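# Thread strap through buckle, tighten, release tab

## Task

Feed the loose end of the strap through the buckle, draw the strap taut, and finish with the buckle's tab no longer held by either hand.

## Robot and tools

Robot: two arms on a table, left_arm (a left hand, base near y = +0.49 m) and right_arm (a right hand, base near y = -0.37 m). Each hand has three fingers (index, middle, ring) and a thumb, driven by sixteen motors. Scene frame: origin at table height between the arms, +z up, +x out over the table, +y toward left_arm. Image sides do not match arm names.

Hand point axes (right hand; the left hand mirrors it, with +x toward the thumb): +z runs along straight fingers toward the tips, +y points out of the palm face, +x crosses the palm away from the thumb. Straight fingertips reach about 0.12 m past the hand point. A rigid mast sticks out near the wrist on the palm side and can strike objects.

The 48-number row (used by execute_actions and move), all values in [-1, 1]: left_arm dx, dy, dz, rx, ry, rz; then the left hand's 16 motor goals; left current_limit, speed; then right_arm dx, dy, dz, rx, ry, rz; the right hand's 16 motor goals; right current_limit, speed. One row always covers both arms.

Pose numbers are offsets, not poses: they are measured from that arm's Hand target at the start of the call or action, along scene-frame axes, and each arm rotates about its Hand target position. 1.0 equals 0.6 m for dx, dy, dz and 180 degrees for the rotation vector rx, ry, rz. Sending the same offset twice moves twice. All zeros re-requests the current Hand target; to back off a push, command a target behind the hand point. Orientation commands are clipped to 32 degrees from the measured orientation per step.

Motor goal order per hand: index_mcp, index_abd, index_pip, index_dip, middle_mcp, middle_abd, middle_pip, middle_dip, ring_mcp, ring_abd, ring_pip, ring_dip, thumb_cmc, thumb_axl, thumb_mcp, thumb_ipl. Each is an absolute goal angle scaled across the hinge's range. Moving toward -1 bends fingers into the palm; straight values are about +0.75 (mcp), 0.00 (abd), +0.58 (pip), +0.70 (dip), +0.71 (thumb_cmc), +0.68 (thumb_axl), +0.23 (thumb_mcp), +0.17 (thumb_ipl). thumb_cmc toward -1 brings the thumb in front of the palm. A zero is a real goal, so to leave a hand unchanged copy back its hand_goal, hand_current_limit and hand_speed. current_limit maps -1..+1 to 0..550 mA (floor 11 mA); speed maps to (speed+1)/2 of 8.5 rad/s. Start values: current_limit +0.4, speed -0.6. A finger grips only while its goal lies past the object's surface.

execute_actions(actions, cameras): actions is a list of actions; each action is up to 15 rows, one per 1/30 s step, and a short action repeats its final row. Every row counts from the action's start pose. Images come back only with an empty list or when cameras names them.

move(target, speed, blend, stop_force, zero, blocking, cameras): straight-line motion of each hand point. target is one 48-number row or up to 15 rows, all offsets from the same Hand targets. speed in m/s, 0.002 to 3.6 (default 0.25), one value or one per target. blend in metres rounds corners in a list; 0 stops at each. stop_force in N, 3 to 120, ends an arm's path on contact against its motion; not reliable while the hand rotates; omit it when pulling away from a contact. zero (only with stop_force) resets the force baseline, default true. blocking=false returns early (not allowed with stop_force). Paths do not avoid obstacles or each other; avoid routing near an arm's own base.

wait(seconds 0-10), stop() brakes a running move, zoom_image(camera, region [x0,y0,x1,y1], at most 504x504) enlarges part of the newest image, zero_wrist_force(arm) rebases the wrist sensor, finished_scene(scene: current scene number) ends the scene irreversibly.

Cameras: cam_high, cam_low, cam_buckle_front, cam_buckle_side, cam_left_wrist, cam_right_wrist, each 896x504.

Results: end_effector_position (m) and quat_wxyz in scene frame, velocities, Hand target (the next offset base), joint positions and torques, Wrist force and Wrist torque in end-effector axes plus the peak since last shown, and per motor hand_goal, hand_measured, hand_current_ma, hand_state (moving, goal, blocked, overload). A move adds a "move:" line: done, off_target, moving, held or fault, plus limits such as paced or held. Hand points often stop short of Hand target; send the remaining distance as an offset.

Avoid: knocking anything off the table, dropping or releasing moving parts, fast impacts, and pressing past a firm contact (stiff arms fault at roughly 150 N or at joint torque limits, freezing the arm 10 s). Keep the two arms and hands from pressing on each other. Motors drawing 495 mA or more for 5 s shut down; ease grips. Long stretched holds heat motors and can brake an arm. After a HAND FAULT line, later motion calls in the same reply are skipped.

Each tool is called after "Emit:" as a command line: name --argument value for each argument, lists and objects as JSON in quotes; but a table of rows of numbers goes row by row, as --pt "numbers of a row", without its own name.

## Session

Emit:
execute_actions --actions '[]'

Scene clock: 0.00 s.
left_arm: end_effector_position=(+0.8604, +0.1014, +0.3389) hand_goal=(+0.754, +0.000, +0.576, +0.696, +0.754, +0.000, +0.576, +0.696, +0.754, +0.000, +0.576, +0.696, +0.714, +0.678, +0.226, +0.168) hand_measured=(+0.754, +0.000, +0.576, +0.696, +0.754, +0.000, +0.576, +0.696, +0.754, +0.000, +0.576, +0.696, +0.714, +0.678, +0.226, +0.168) hand_current_ma=(+0, +0, +0, +0, +0, +0, +0, +0, +0, +0, +0, +0, +0, +0, +0, +0) hand_state=(goal, goal, goal, goal, goal, goal, goal, goal, goal, goal, goal, goal, goal, goal, goal, goal) hand_current_limit=0.40 hand_speed=-0.60 end_effector_quat_wxyz=(+0.142, +0.962, +0.202, -0.114) | right_arm: end_effector_position=(+0.3230, -0.1792, +0.2552) hand_goal=(+0.754, +0.000, +0.576, +0.696, +0.754, +0.000, +0.576, +0.696, +0.754, +0.000, +0.576, +0.696, +0.714, +0.678, +0.226, +0.168) hand_measured=(+0.754, +0.000, +0.576, +0.696, +0.754, +0.000, +0.576, +0.696, +0.754, +0.000, +0.576, +0.696, +0.714, +0.678, +0.226, +0.168) hand_current_ma=(+0, +0, +0, +0, +0, +0, +0, +0, +0, +0, +0, +0, +0, +0, +0, +0) hand_state=(goal, goal, goal, goal, goal, goal, goal, goal, goal, goal, goal, goal, goal, goal, goal, goal) hand_current_limit=0.40 hand_speed=-0.60 end_effector_quat_wxyz=(-0.468, +0.280, +0.832, +0.102)
Joint positions: left_arm=[3.02 -2.568 -0.154 -2.114 1.224 1.037] | right_arm=[-0.224 -1.562 1.816 -0.85 -1.306 -1.285]
Joint velocities: within noise
Joint torques (N m): no reading
Wrist force (N): no reading
Wrist torque (N m): no reading
Wrist force, peak (N): no reading
Hand target: left_arm +0.8604, +0.1014, +0.3389; +0.142, +0.962, +0.202, -0.114 | right_arm +0.3230, -0.1792, +0.2552; -0.468, +0.280, +0.832, +0.102

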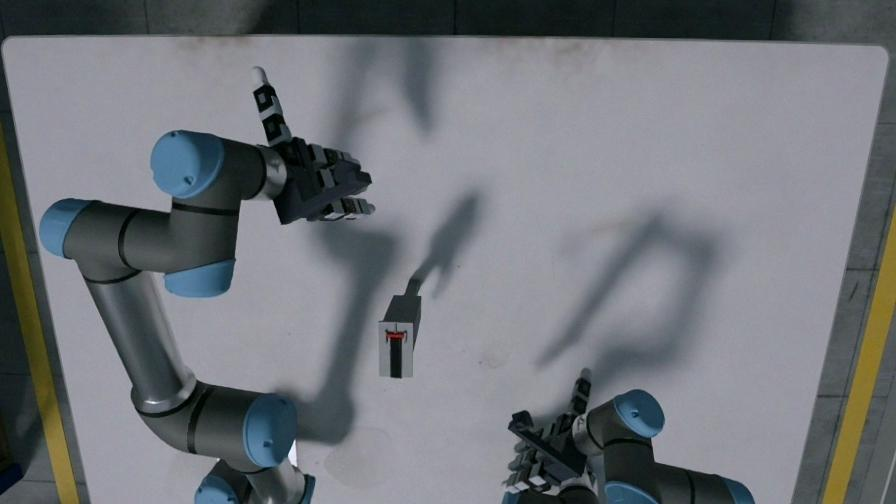

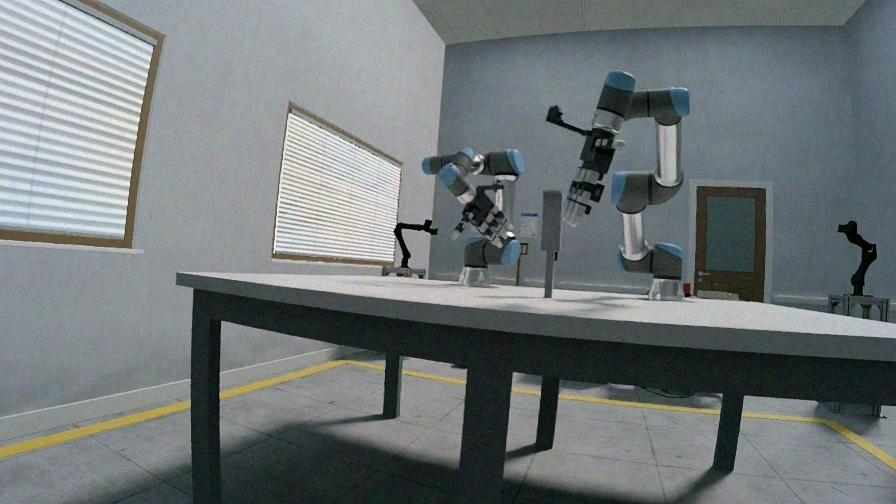

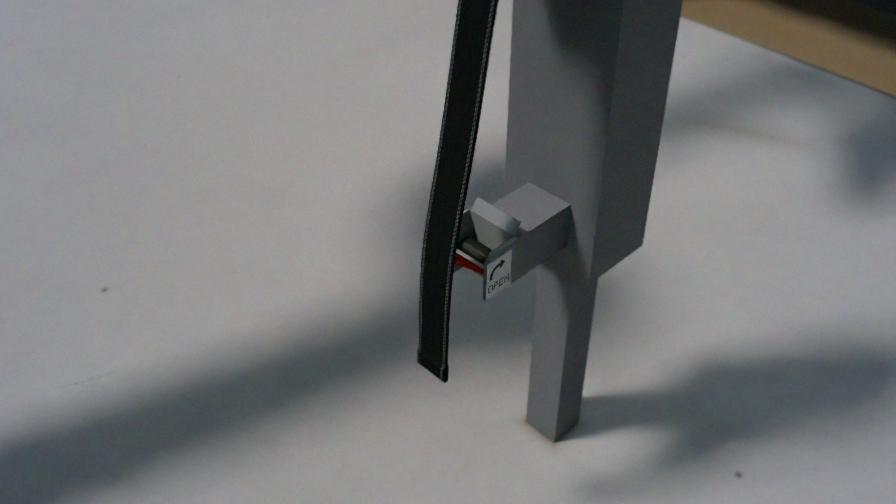

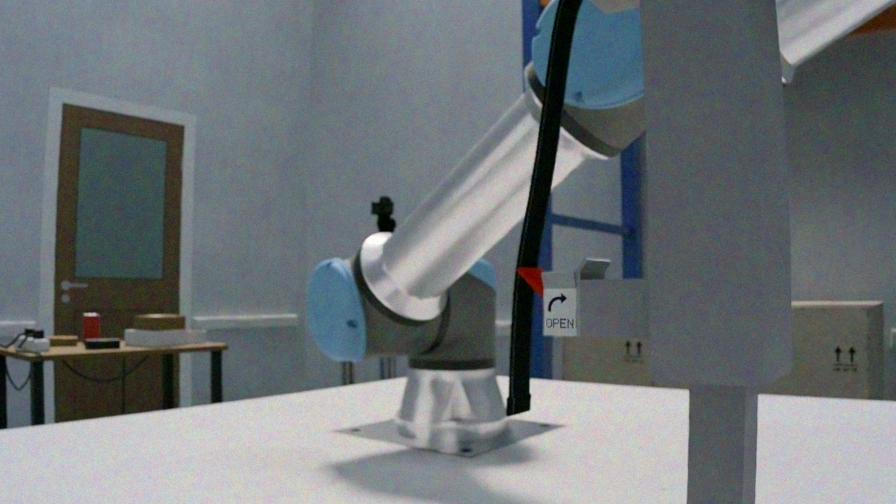

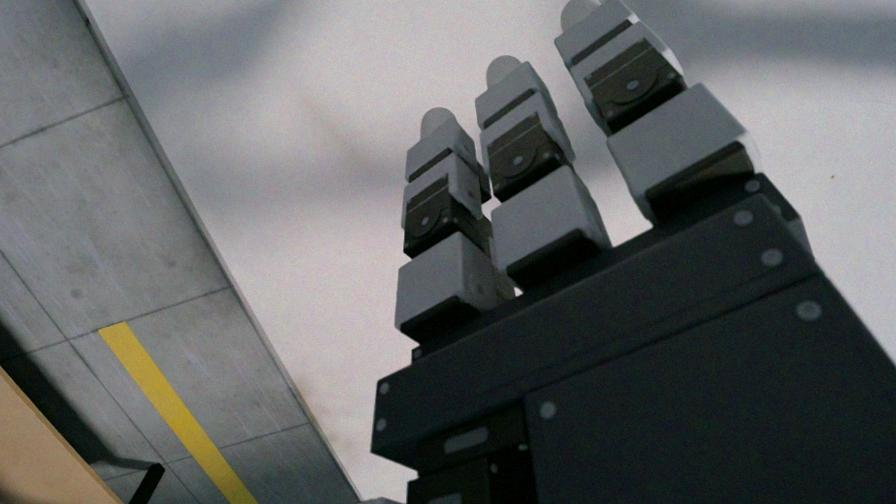

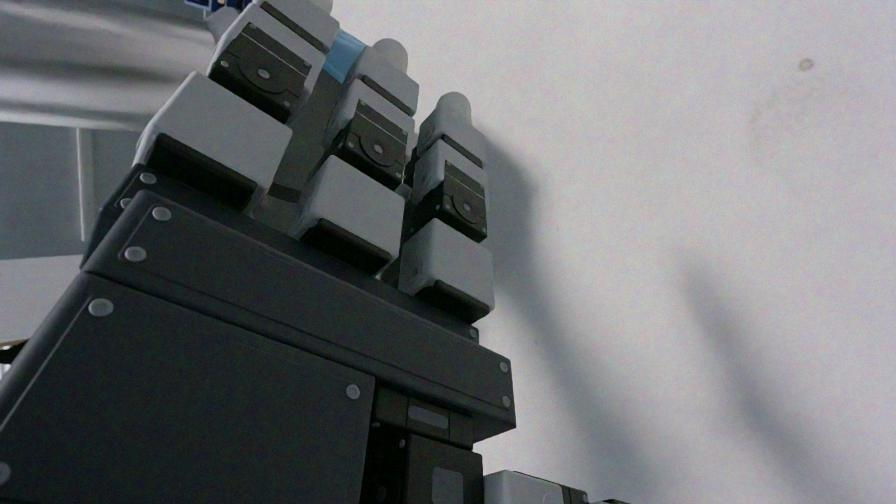

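Emit:
zoom_image --camera "cam_buckle_side" --region '[480, 200, 740, 500]'

Emit:
zoom_image --camera "cam_buckle_front" --region '[380, 100, 640, 400]'

Emit:
zoom_image --camera "cam_buckle_side" --region '[480, 0, 740, 280]'

Emit:
zoom_image --camera "cam_high" --region '[350, 270, 470, 400]'

Scaled by 1.680 from the camera's 896x504 image, which has a finer 1280x720 frame.

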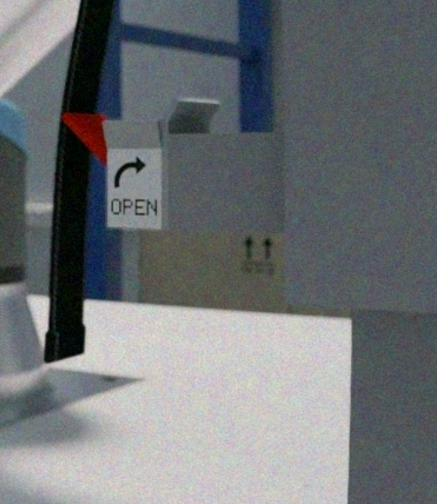

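Scaled by 1.680 from the camera's 896x504 image, which has a finer 1280x720 frame.

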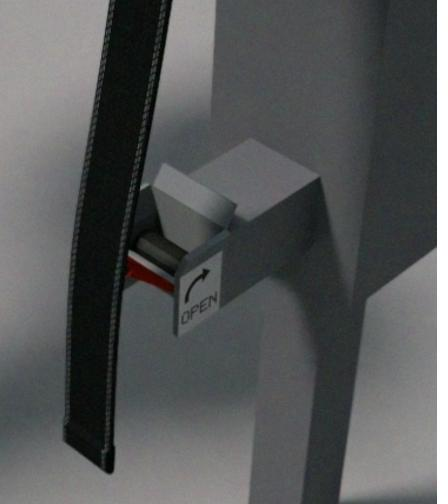

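Scaled by 1.800 from the camera's 896x504 image, which has a finer 1280x720 frame.

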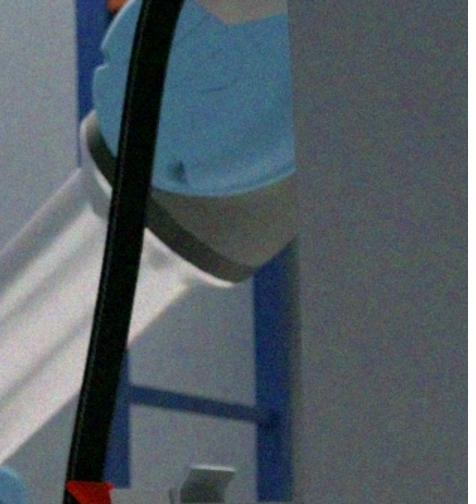

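Scaled by 3.877 from the camera's 896x504 image, which has a finer 1280x720 frame.

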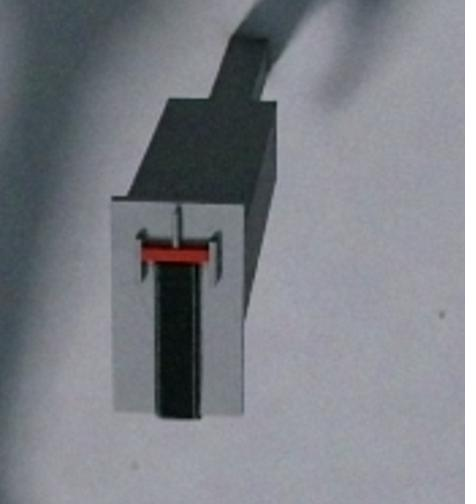

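Emit:
move --pt "-0.4 0.2477 0.1352 0.0792 -0.2129 -0.0335 -0.56 -0.093 0.65 0.696 -0.479 0 -0.737 0.261 -0.479 0 -0.737 0.261 -0.571 0.678 0.226 0.168 0.4 -0.6 0.06 -0.03 0.05 0.186 -0.188 -0.05 0.98 0 0.576 0.696 -0.94 0 -0.299 0.6 -0.77 0 -0.326 -0.034 0.714 0.678 0.95 0.9 0.4 -0.6" --pt "-0.681 0.1643 -0.148 0.1584 -0.4258 -0.067 -0.56 -0.093 0.65 0.696 -0.479 0 -0.737 0.261 -0.479 0 -0.737 0.261 -0.571 0.678 0.226 0.168 0.4 -0.6 0.128 -0.03 0.05 0.3726 -0.3761 -0.1005 0.98 0 0.576 0.696 -0.94 0 -0.299 0.6 -0.77 0 -0.326 -0.034 0.714 0.678 0.95 0.9 0.4 -0.6" --speed 0.2 --blend 0.04 --cameras '["all"]'

Scene clock: 48.73 s.
left_arm: end_effector_position=(+0.4518, +0.1999, +0.2502) hand_goal=(-0.560, -0.092, +0.650, +0.696, -0.478, +0.000, -0.736, +0.262, -0.478, +0.000, -0.736, +0.262, -0.570, +0.678, +0.226, +0.168) hand_measured=(-0.548, -0.094, +0.650, +0.696, -0.468, +0.000, -0.734, +0.264, -0.470, +0.000, -0.734, +0.264, -0.576, +0.678, +0.224, +0.168) hand_current_ma=(+2, +0, +0, +0, +2, +0, +0, +0, +1, +0, +0, +0, -1, +0, +0, +0) hand_state=(goal, goal, goal, goal, goal, goal, goal, goal, goal, goal, goal, goal, goal, goal, goal, goal) hand_current_limit=0.40 hand_speed=-0.60 end_effector_quat_wxyz=(+0.000, +0.844, -0.002, +0.536) end_effector_velocity=(+0.001, +0.000, +0.001) end_effector_angular_velocity=(-0.001, -0.004, +0.000) | right_arm: end_effector_position=(+0.3998, -0.1972, +0.2853) hand_goal=(+0.980, +0.000, +0.576, +0.696, -0.940, +0.000, -0.298, +0.600, -0.770, +0.000, -0.326, -0.034, +0.714, +0.678, +0.950, +0.900) hand_measured=(+0.986, +0.000, +0.576, +0.696, -0.940, +0.000, -0.296, +0.602, -0.744, +0.000, -0.322, -0.032, +0.716, +0.676, +0.948, +0.898) hand_current_ma=(+6, +0, +0, +0, +0, +0, +0, +1, +43, +0, +2, +1, +1, -1, -2, -1) hand_state=(goal, goal, goal, goal, goal, goal, goal, goal, blocked, goal, goal, goal, goal, goal, goal, goal) hand_current_limit=0.40 hand_speed=-0.60 end_effector_quat_wxyz=(-0.006, +0.006, +0.704, +0.710)
Joint positions: left_arm=[2.834 -1.6 -2.638 0.636 1.862 1.43] | right_arm=[-0.468 -1.319 2.099 -0.76 -0.466 -3.142]
Joint velocities: left_arm=[0 -0.002 0.001 0.005 0.001 0] | right_arm=[within noise]
Joint torques (N m): left_arm=[-2.7 3.47 12.31 5.72 0.7 -0.99] | right_arm=[-10.9 -17.28 -2.32 2.06 1.28 -1.84]
Wrist force (N): left_arm=[3.6 -0.5 -0.1] | right_arm=[-0.1 0.8 -0.5]
Wrist torque (N m): left_arm=[0.24 -0.08 0.25] | right_arm=[-0.44 -0.33 -0.04]
Wrist force, peak (N): left_arm=[4.0 -0.3 -0.1] | right_arm=[-0.3 0.8 -0.7]
Hand target: left_arm +0.4518, +0.2000, +0.2501; +0.000, +0.844, -0.002, +0.536 | right_arm +0.3998, -0.1972, +0.2852; -0.006, +0.006, +0.704, +0.710
Off the commanded pose: left_arm 0.000 m, 0 deg | right_arm 0.000 m, 0 deg.
move: done

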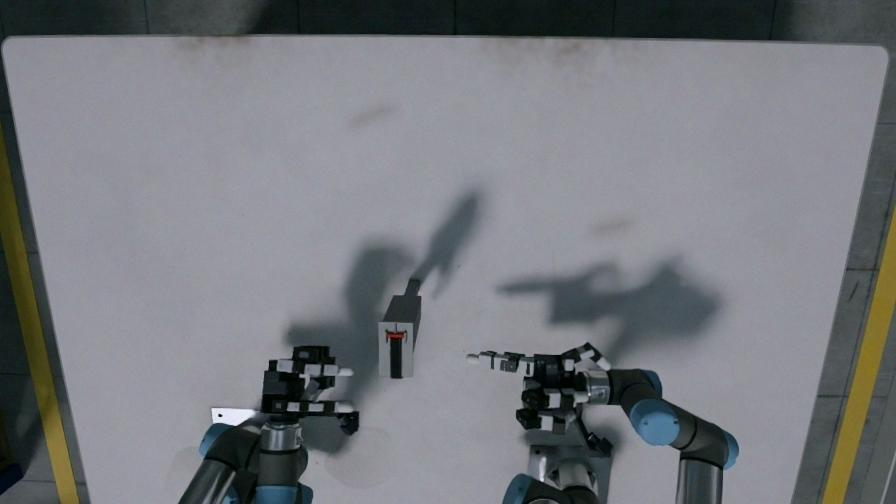

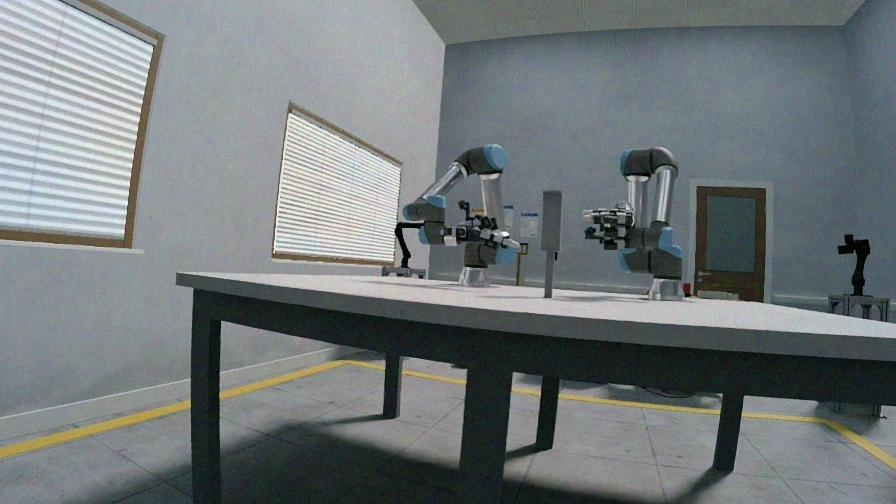

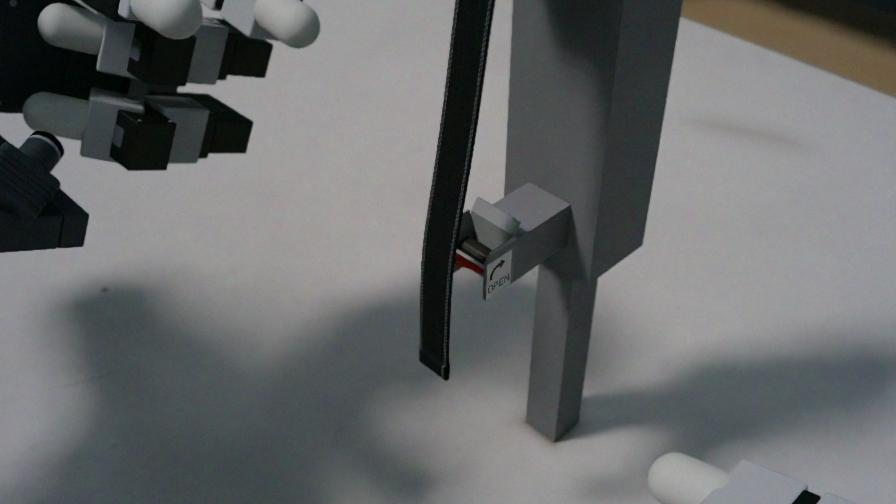

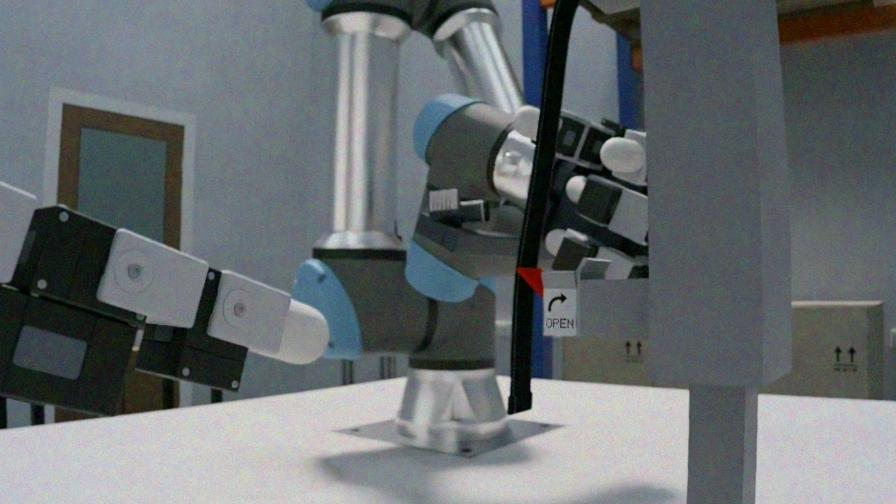

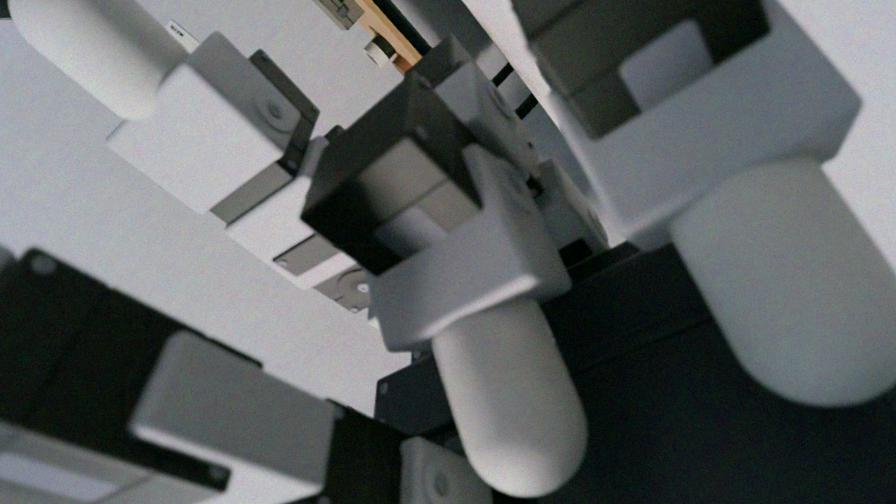

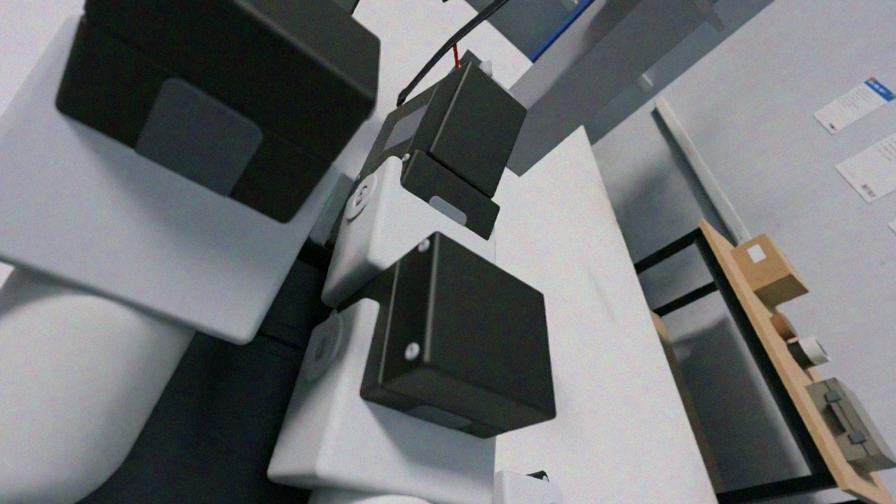

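Emit:
move --pt "0 -0.05 -0.202 0 0 0 -0.56 -0.093 0.65 0.696 -0.479 0 -0.737 0.261 -0.479 0 -0.737 0.261 -0.571 0.678 0.226 0.168 0.4 -0.6 0.0198 0.1333 0 0 0 0 0.98 0 0.576 0.696 -0.94 0 -0.299 0.6 -0.72 0 -0.326 -0.034 0.714 0.678 0.95 0.9 0.4 -0.6" --pt "0 -0.1167 -0.202 0 0 0 -0.56 -0.093 0.65 0.696 -0.479 0 -0.737 0.261 -0.479 0 -0.737 0.261 -0.571 0.678 0.226 0.168 0.4 -0.6 0.0198 0.1333 0 0 0 0 0.98 0 0.576 0.696 -0.94 0 -0.299 0.6 -0.72 0 -0.326 -0.034 0.714 0.678 0.95 0.9 0.4 -0.6" --speed 0.08 --cameras '["cam_buckle_front","cam_buckle_side"]'

Emit:
zoom_image --camera "cam_buckle_front" --region '[340, 130, 640, 430]'

Emit:
zoom_image --camera "cam_buckle_side" --region '[420, 180, 680, 460]'

Scene clock: 56.13 s.
left_arm: end_effector_position=(+0.4518, +0.1299, +0.1290) hand_goal=(-0.560, -0.092, +0.650, +0.696, -0.478, +0.000, -0.736, +0.262, -0.478, +0.000, -0.736, +0.262, -0.570, +0.678, +0.226, +0.168) hand_measured=(-0.548, -0.094, +0.650, +0.696, -0.468, +0.000, -0.734, +0.264, -0.470, +0.000, -0.734, +0.264, -0.576, +0.678, +0.224, +0.168) hand_current_ma=(+2, +0, +0, +0, +2, +0, +0, +0, +1, +0, +0, +0, -1, +0, +0, +0) hand_state=(goal, goal, goal, goal, goal, goal, goal, goal, goal, goal, goal, goal, goal, goal, goal, goal) hand_current_limit=0.40 hand_speed=-0.60 end_effector_quat_wxyz=(+0.000, +0.844, -0.002, +0.536) | right_arm: end_effector_position=(+0.4117, -0.1172, +0.2852) hand_goal=(+0.980, +0.000, +0.576, +0.696, -0.940, +0.000, -0.298, +0.600, -0.720, +0.000, -0.326, -0.034, +0.714, +0.678, +0.950, +0.900) hand_measured=(+0.988, +0.000, +0.576, +0.696, -0.940, +0.000, -0.296, +0.602, -0.728, +0.000, -0.326, -0.032, +0.716, +0.676, +0.948, +0.898) hand_current_ma=(+6, +0, +0, +0, +0, +0, +0, +1, -8, +0, +0, +1, +1, -1, -2, -1) hand_state=(goal, goal, goal, goal, goal, goal, goal, goal, goal, goal, goal, goal, goal, goal, goal, goal) hand_current_limit=0.40 hand_speed=-0.60 end_effector_quat_wxyz=(-0.006, +0.006, +0.704, +0.710)
Joint positions: left_arm=[2.597 -2.178 -2.517 1.046 2.073 1.311] | right_arm=[-0.264 -1.297 2.069 -0.738 -0.262 -3.158]
Joint torques (N m): left_arm=[-4.63 37.32 -2.79 3.75 0.22 0.2] | right_arm=[-11.32 -31.26 -2.5 -1.61 1.46 1.34]
Wrist force (N): left_arm=[3.6 -0.5 0.1] | right_arm=[0.0 0.7 -0.6]
Wrist torque (N m): left_arm=[0.22 -0.07 0.16] | right_arm=[-0.44 -0.34 0.03]
Wrist force, peak (N): left_arm=[4.6 -0.7 -0.5] | right_arm=[-0.1 0.8 -1.1]
Hand target: left_arm +0.4518, +0.1299, +0.1289; +0.000, +0.844, -0.002, +0.536 | right_arm +0.4117, -0.1172, +0.2852; -0.006, +0.006, +0.704, +0.710
Off the commanded pose: left_arm 0.000 m, 0 deg | right_arm 0.000 m, 0 deg.
move: done
Images, in order (width x height): cam_buckle_front 896x504, cam_buckle_side 896x504.

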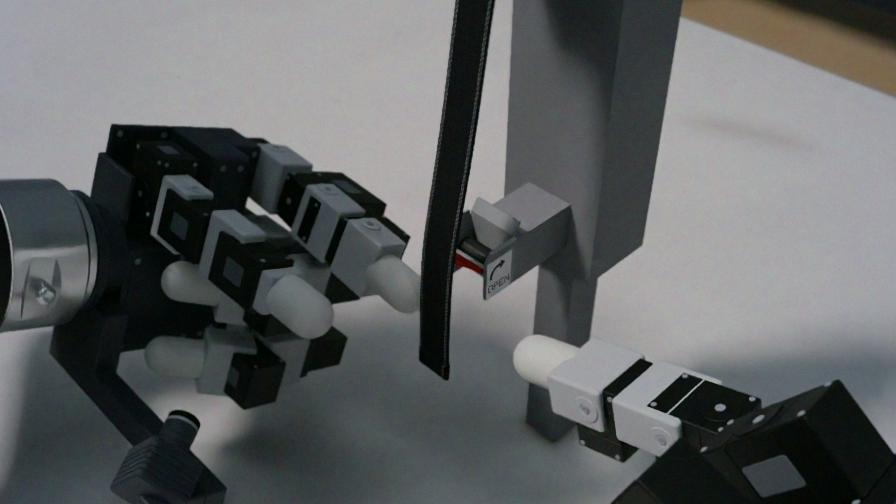

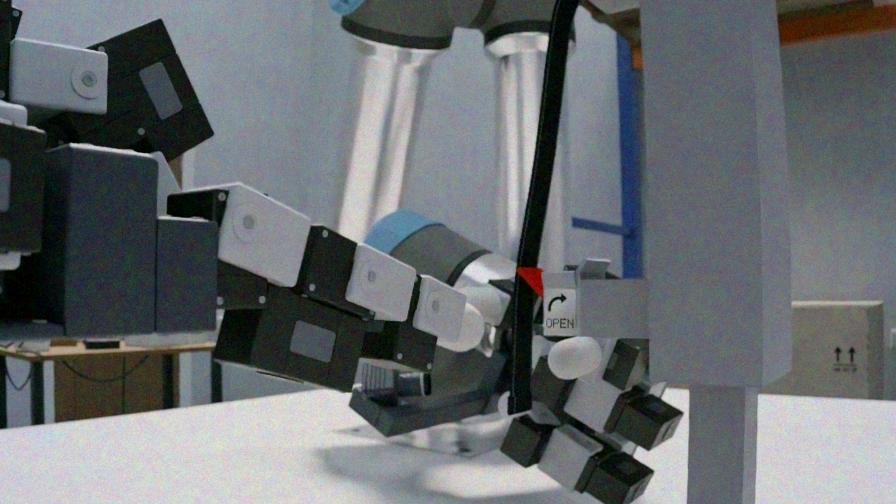

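Scaled by 1.680 from the camera's 896x504 image, which has a finer 1280x720 frame.

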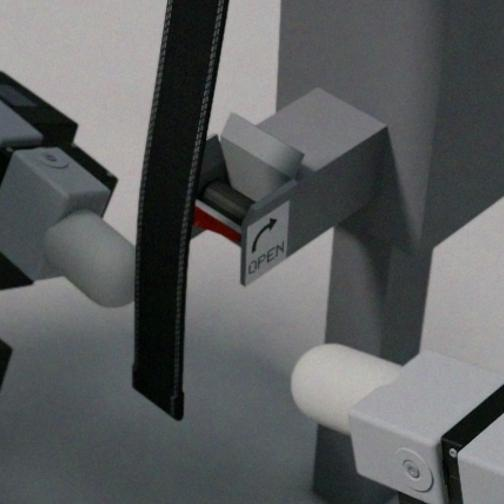

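Scaled by 1.800 from the camera's 896x504 image, which has a finer 1280x720 frame.

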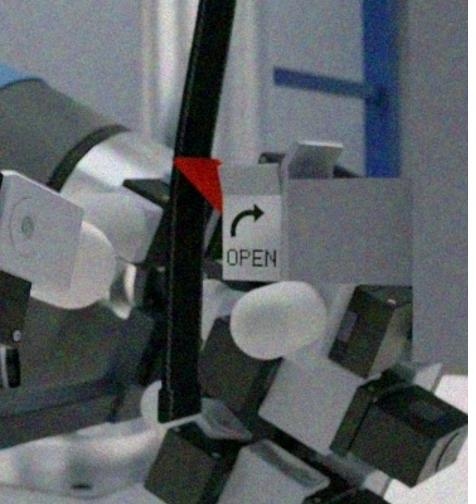

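Emit:
move --pt "0 0 -0.0067 0 0 0 -0.56 -0.093 0.65 0.696 -0.479 0 -0.737 0.261 -0.479 0 -0.737 0.261 -0.571 0.678 0.226 0.168 0.4 -0.6 0 0 0 0 0 0 0.98 0 0.576 0.696 -0.94 0 -0.299 0.6 -0.72 0 -0.326 -0.034 0.714 0.678 0.95 0.9 0.4 -0.6" --pt "0 -0.08 -0.0067 0 0 0 -0.56 -0.093 0.65 0.696 -0.479 0 -0.737 0.261 -0.479 0 -0.737 0.261 -0.571 0.678 0.226 0.168 0.4 -0.6 0 0 0 0 0 0 0.98 0 0.576 0.696 -0.94 0 -0.299 0.6 -0.72 0 -0.326 -0.034 0.714 0.678 0.95 0.9 0.4 -0.6" --speed 0.04 --cameras '["cam_buckle_front","cam_buckle_side"]'

Emit:
zoom_image --camera "cam_buckle_front" --region '[340, 130, 640, 430]'

Emit:
zoom_image --camera "cam_buckle_side" --region '[420, 180, 680, 460]'

Scene clock: 66.87 s.
left_arm: end_effector_position=(+0.4519, +0.0819, +0.1249) hand_goal=(-0.560, -0.092, +0.650, +0.696, -0.478, +0.000, -0.736, +0.262, -0.478, +0.000, -0.736, +0.262, -0.570, +0.678, +0.226, +0.168) hand_measured=(-0.548, -0.094, +0.650, +0.696, -0.468, +0.000, -0.734, +0.264, -0.470, +0.000, -0.734, +0.264, -0.576, +0.678, +0.224, +0.168) hand_current_ma=(+2, +0, +0, +0, +2, +0, +0, +0, +1, +0, +0, +0, -1, +0, +0, +0) hand_state=(goal, goal, goal, goal, goal, goal, goal, goal, goal, goal, goal, goal, goal, goal, goal, goal) hand_current_limit=0.40 hand_speed=-0.60 end_effector_quat_wxyz=(+0.000, +0.844, -0.002, +0.536) | right_arm: end_effector_position=(+0.4117, -0.1172, +0.2852) hand_goal=(+0.980, +0.000, +0.576, +0.696, -0.940, +0.000, -0.298, +0.600, -0.720, +0.000, -0.326, -0.034, +0.714, +0.678, +0.950, +0.900) hand_measured=(+0.988, +0.000, +0.576, +0.696, -0.940, +0.000, -0.296, +0.602, -0.728, +0.000, -0.326, -0.032, +0.716, +0.676, +0.948, +0.898) hand_current_ma=(+6, +0, +0, +0, +0, +0, +0, +1, -8, +0, +0, +1, +1, -1, -2, -1) hand_state=(goal, goal, goal, goal, goal, goal, goal, goal, goal, goal, goal, goal, goal, goal, goal, goal) hand_current_limit=0.40 hand_speed=-0.60 end_effector_quat_wxyz=(-0.006, +0.006, +0.704, +0.710)
Joint positions: left_arm=[2.475 -2.196 -2.409 0.918 2.178 1.239] | right_arm=[-0.264 -1.297 2.069 -0.738 -0.262 -3.158]
Joint torques (N m): left_arm=[5.1 31.26 -7.2 5.76 -1.68 1.45] | right_arm=[-11.22 -30.43 -0.82 -1.55 1.63 1.35]
Wrist force (N): left_arm=[3.6 -0.7 0.0] | right_arm=[-0.3 0.7 -0.6]
Wrist torque (N m): left_arm=[0.20 -0.08 0.22] | right_arm=[-0.45 -0.30 0.01]
Wrist force, peak (N): left_arm=[3.7 -1.2 0.3] | right_arm=[-0.1 0.9 -0.8]
Hand target: left_arm +0.4518, +0.0819, +0.1249; +0.000, +0.844, -0.002, +0.536 | right_arm +0.4117, -0.1172, +0.2852; -0.006, +0.006, +0.704, +0.710
Off the commanded pose: left_arm 0.000 m, 0 deg | right_arm 0.000 m, 0 deg.
move: done
Images, in order (width x height): cam_buckle_front 896x504, cam_buckle_side 896x504.

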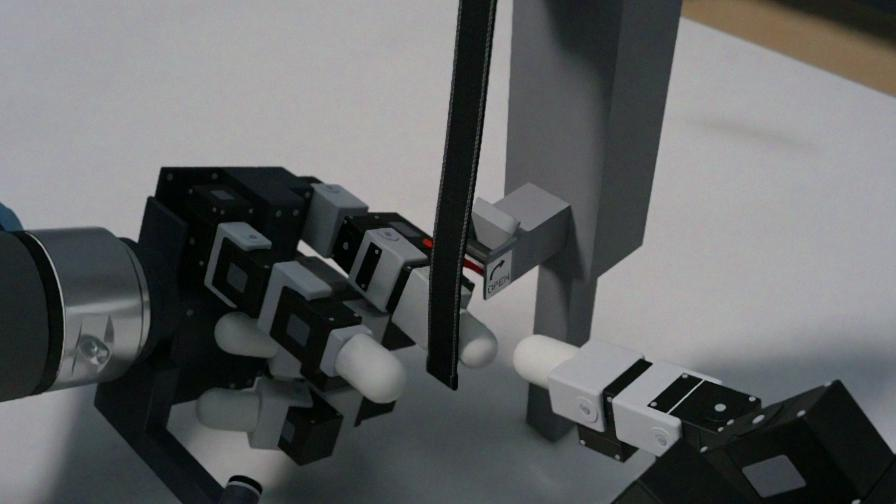

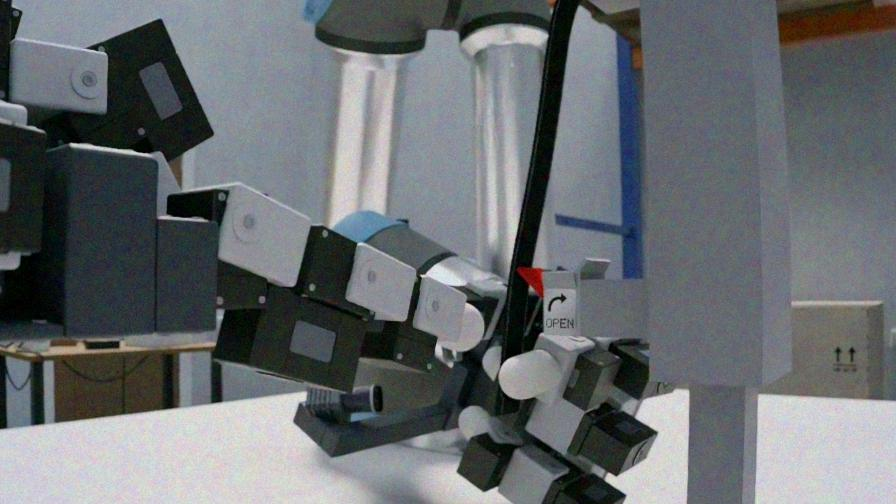

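Scaled by 1.680 from the camera's 896x504 image, which has a finer 1280x720 frame.

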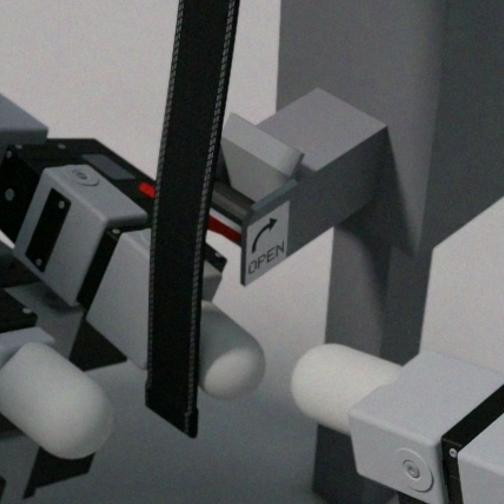

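Scaled by 1.800 from the camera's 896x504 image, which has a finer 1280x720 frame.

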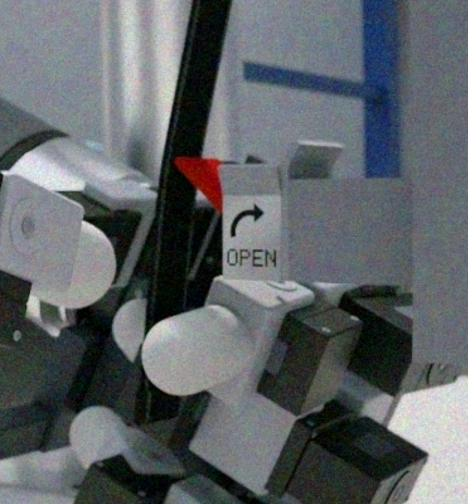

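Emit:
move --pt "0 0 -0.004 0 0 0 -0.56 -0.093 0.65 0.696 -0.479 0 -0.737 0.261 -0.479 0 -0.737 0.261 -0.571 0.678 0.226 0.168 0.4 -0.6 0 0 0 0 0 0 0.98 0 0.576 0.696 -0.94 0 -0.299 0.6 -0.72 0 -0.326 -0.034 0.714 0.678 0.95 0.9 0.4 -0.6" --pt "0.012 0 -0.004 0 0 0 -0.56 -0.093 0.65 0.696 -0.479 0 -0.737 0.261 -0.479 0 -0.737 0.261 -0.571 0.678 0.226 0.168 0.4 -0.6 0 0 0 0 0 0 0.98 0 0.576 0.696 -0.94 0 -0.299 0.6 -0.72 0 -0.326 -0.034 0.714 0.678 0.95 0.9 0.4 -0.6" --speed 0.03 --cameras '["cam_buckle_front","cam_buckle_side"]'

Emit:
zoom_image --camera "cam_buckle_front" --region '[340, 130, 640, 430]'

Emit:
zoom_image --camera "cam_buckle_side" --region '[420, 180, 680, 460]'

Scene clock: 73.47 s.
left_arm: end_effector_position=(+0.4591, +0.0818, +0.1225) hand_goal=(-0.560, -0.092, +0.650, +0.696, -0.478, +0.000, -0.736, +0.262, -0.478, +0.000, -0.736, +0.262, -0.570, +0.678, +0.226, +0.168) hand_measured=(-0.548, -0.094, +0.650, +0.696, -0.468, +0.000, -0.734, +0.264, -0.470, +0.000, -0.734, +0.264, -0.576, +0.678, +0.224, +0.168) hand_current_ma=(+2, +0, +0, +0, +2, +0, +0, +0, +1, +0, +0, +0, -1, +0, +0, +0) hand_state=(goal, goal, goal, goal, goal, goal, goal, goal, goal, goal, goal, goal, goal, goal, goal, goal) hand_current_limit=0.40 hand_speed=-0.60 end_effector_quat_wxyz=(+0.000, +0.844, -0.002, +0.536) end_effector_velocity=(-0.002, +0.001, -0.001) end_effector_angular_velocity=(+0.002, +0.001, +0.003) | right_arm: end_effector_position=(+0.4117, -0.1172, +0.2852) hand_goal=(+0.980, +0.000, +0.576, +0.696, -0.940, +0.000, -0.298, +0.600, -0.720, +0.000, -0.326, -0.034, +0.714, +0.678, +0.950, +0.900) hand_measured=(+0.988, +0.000, +0.576, +0.696, -0.940, +0.000, -0.296, +0.602, -0.728, +0.000, -0.326, -0.032, +0.716, +0.676, +0.948, +0.898) hand_current_ma=(+6, +0, +0, +0, +0, +0, +0, +1, -8, +0, +0, +1, +1, -1, -2, -1) hand_state=(goal, goal, goal, goal, goal, goal, goal, goal, goal, goal, goal, goal, goal, goal, goal, goal) hand_current_limit=0.40 hand_speed=-0.60 end_effector_quat_wxyz=(-0.006, +0.006, +0.704, +0.710)
Joint positions: left_arm=[2.488 -2.207 -2.397 0.921 2.166 1.247] | right_arm=[-0.264 -1.297 2.069 -0.738 -0.262 -3.158]
Joint velocities: left_arm=[-0.004 0 -0.004 0 0.006 -0.003] | right_arm=[within noise]
Joint torques (N m): left_arm=[-5.88 32.59 -6.67 2.69 2.92 -1.74] | right_arm=[-10.57 -31.64 -2.49 -1.38 1.37 1.14]
Wrist force (N): left_arm=[3.6 -0.4 0.1] | right_arm=[-0.2 0.7 -0.7]
Wrist torque (N m): left_arm=[0.23 -0.08 0.17] | right_arm=[-0.43 -0.31 0.02]
Wrist force, peak (N): left_arm=[3.9 -0.6 0.1] | right_arm=[-0.3 0.8 -0.9]
Hand target: left_arm +0.4590, +0.0819, +0.1225; +0.000, +0.844, -0.002, +0.536 | right_arm +0.4117, -0.1172, +0.2852; -0.006, +0.006, +0.704, +0.710
Off the commanded pose: left_arm 0.000 m, 0 deg | right_arm 0.000 m, 0 deg.
move: done
Images, in order (width x height): cam_buckle_front 896x504, cam_buckle_side 896x504.

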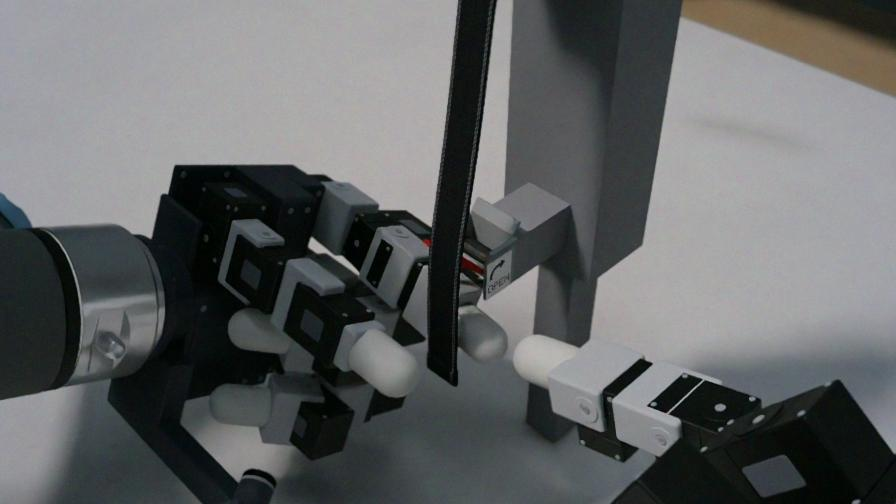

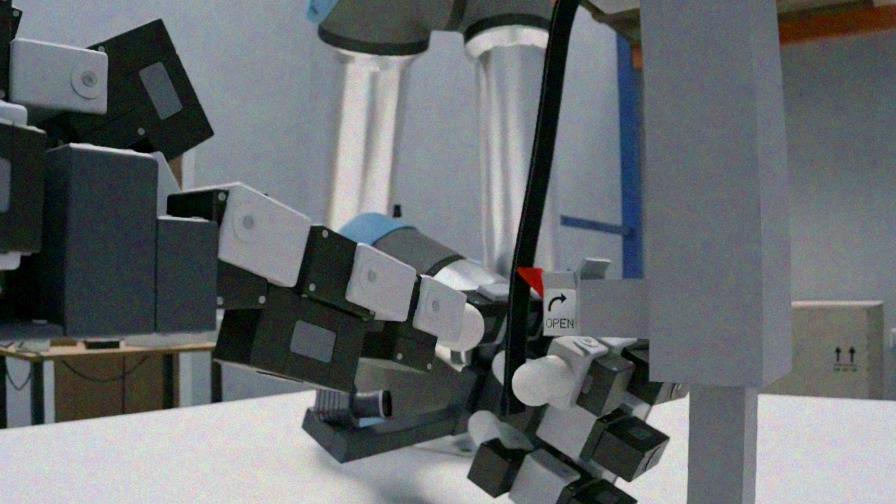

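Scaled by 1.680 from the camera's 896x504 image, which has a finer 1280x720 frame.

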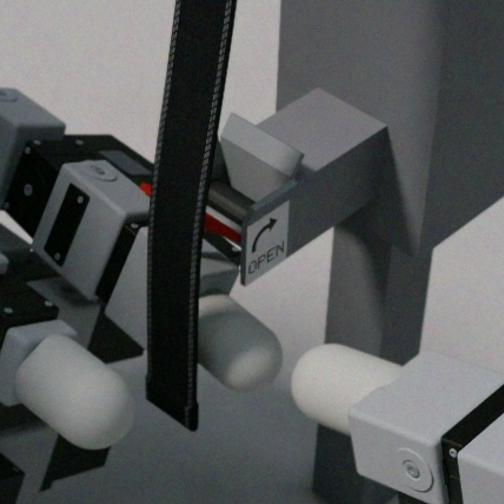

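Scaled by 1.800 from the camera's 896x504 image, which has a finer 1280x720 frame.

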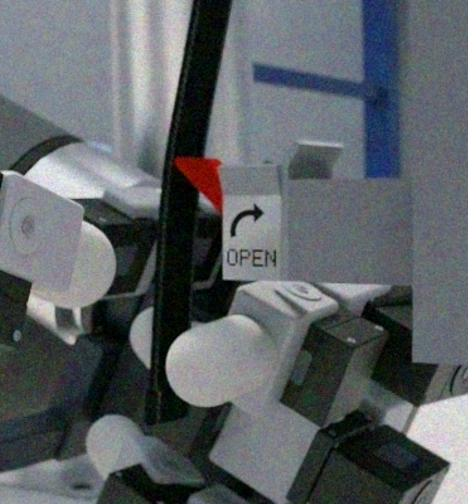

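Emit:
move --target '[0.009,0,0,0,0,0,-0.56,-0.093,0.65,0.696,-0.479,0,-0.737,0.261,-0.479,0,-0.737,0.261,-0.571,0.678,0.226,0.168,0.4,-0.6,0,0,0,0,0,0,0.98,0,0.576,0.696,-0.94,0,-0.299,0.6,-0.72,0,-0.326,-0.034,0.714,0.678,0.95,0.9,0.4,-0.6]' --speed 0.03 --cameras '["cam_buckle_front","cam_buckle_side"]'

Emit:
zoom_image --camera "cam_buckle_front" --region '[340, 130, 640, 430]'

Emit:
zoom_image --camera "cam_buckle_side" --region '[420, 180, 680, 460]'

Scene clock: 77.43 s.
left_arm: end_effector_position=(+0.4645, +0.0819, +0.1225) hand_goal=(-0.560, -0.092, +0.650, +0.696, -0.478, +0.000, -0.736, +0.262, -0.478, +0.000, -0.736, +0.262, -0.570, +0.678, +0.226, +0.168) hand_measured=(-0.548, -0.094, +0.650, +0.696, -0.468, +0.000, -0.734, +0.264, -0.470, +0.000, -0.734, +0.264, -0.576, +0.678, +0.224, +0.168) hand_current_ma=(+2, +0, +0, +0, +2, +0, +0, +0, +1, +0, +0, +0, -1, +0, +0, +0) hand_state=(goal, goal, goal, goal, goal, goal, goal, goal, goal, goal, goal, goal, goal, goal, goal, goal) hand_current_limit=0.40 hand_speed=-0.60 end_effector_quat_wxyz=(+0.000, +0.844, -0.002, +0.536) | right_arm: end_effector_position=(+0.4117, -0.1172, +0.2852) hand_goal=(+0.980, +0.000, +0.576, +0.696, -0.940, +0.000, -0.298, +0.600, -0.720, +0.000, -0.326, -0.034, +0.714, +0.678, +0.950, +0.900) hand_measured=(+0.988, +0.000, +0.576, +0.696, -0.940, +0.000, -0.296, +0.602, -0.728, +0.000, -0.326, -0.032, +0.716, +0.676, +0.948, +0.898) hand_current_ma=(+6, +0, +0, +0, +0, +0, +0, +1, -8, +0, +0, +1, +1, -1, -2, -1) hand_state=(goal, goal, goal, goal, goal, goal, goal, goal, goal, goal, goal, goal, goal, goal, goal, goal) hand_current_limit=0.40 hand_speed=-0.60 end_effector_quat_wxyz=(-0.006, +0.006, +0.704, +0.710)
Joint positions: left_arm=[2.498 -2.209 -2.389 0.918 2.158 1.253] | right_arm=[-0.264 -1.297 2.069 -0.738 -0.262 -3.158]
Joint torques (N m): left_arm=[-3.28 25.22 4.2 1.04 0.42 -0.2] | right_arm=[-9.95 -31.04 -2.06 -1.41 1.32 1.14]
Wrist force (N): left_arm=[3.5 -0.6 0.1] | right_arm=[-0.3 0.7 -0.7]
Wrist torque (N m): left_arm=[0.21 -0.08 0.16] | right_arm=[-0.44 -0.30 0.01]
Wrist force, peak (N): left_arm=[3.9 -0.5 -0.1] | right_arm=[-0.1 0.8 -0.9]
Hand target: left_arm +0.4644, +0.0819, +0.1225; +0.000, +0.844, -0.002, +0.536 | right_arm +0.4117, -0.1172, +0.2852; -0.006, +0.006, +0.704, +0.710
Off the commanded pose: left_arm 0.000 m, 0 deg | right_arm 0.000 m, 0 deg.
move: done
Images, in order (width x height): cam_buckle_front 896x504, cam_buckle_side 896x504.

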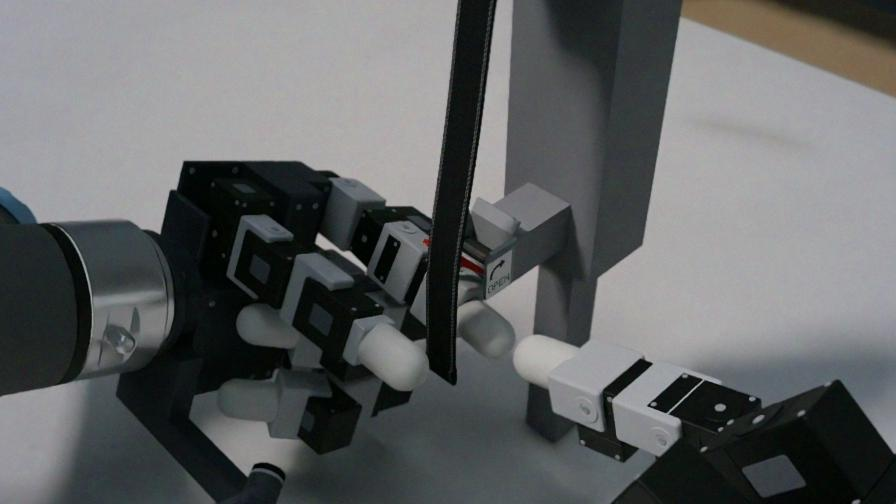

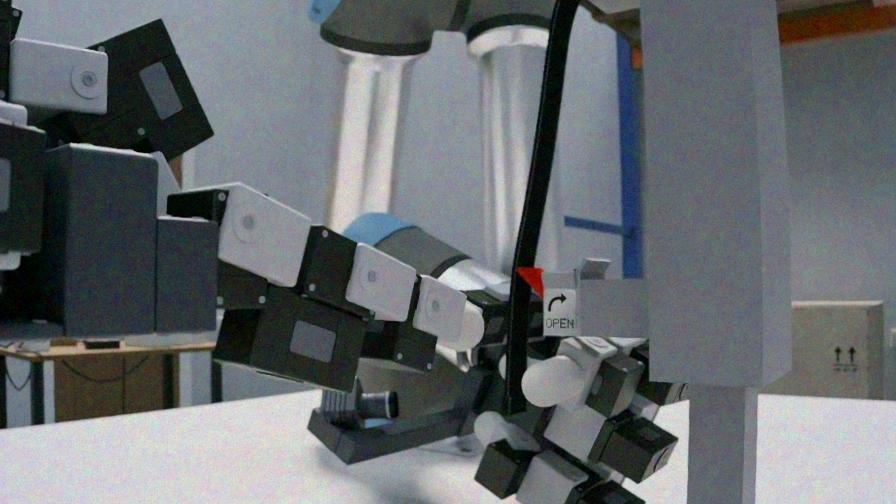

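Scaled by 1.680 from the camera's 896x504 image, which has a finer 1280x720 frame.

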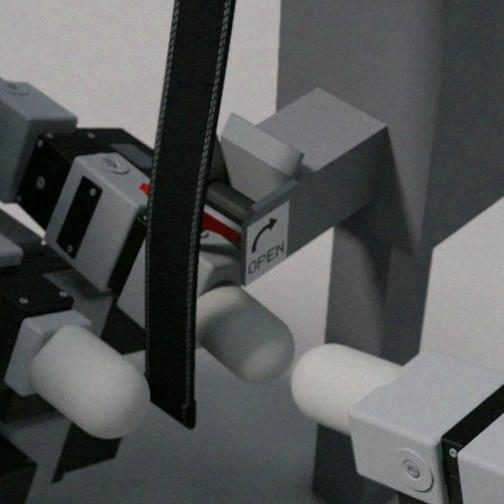

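Scaled by 1.800 from the camera's 896x504 image, which has a finer 1280x720 frame.

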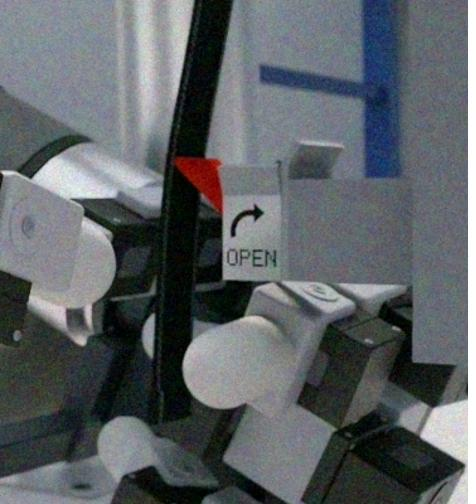

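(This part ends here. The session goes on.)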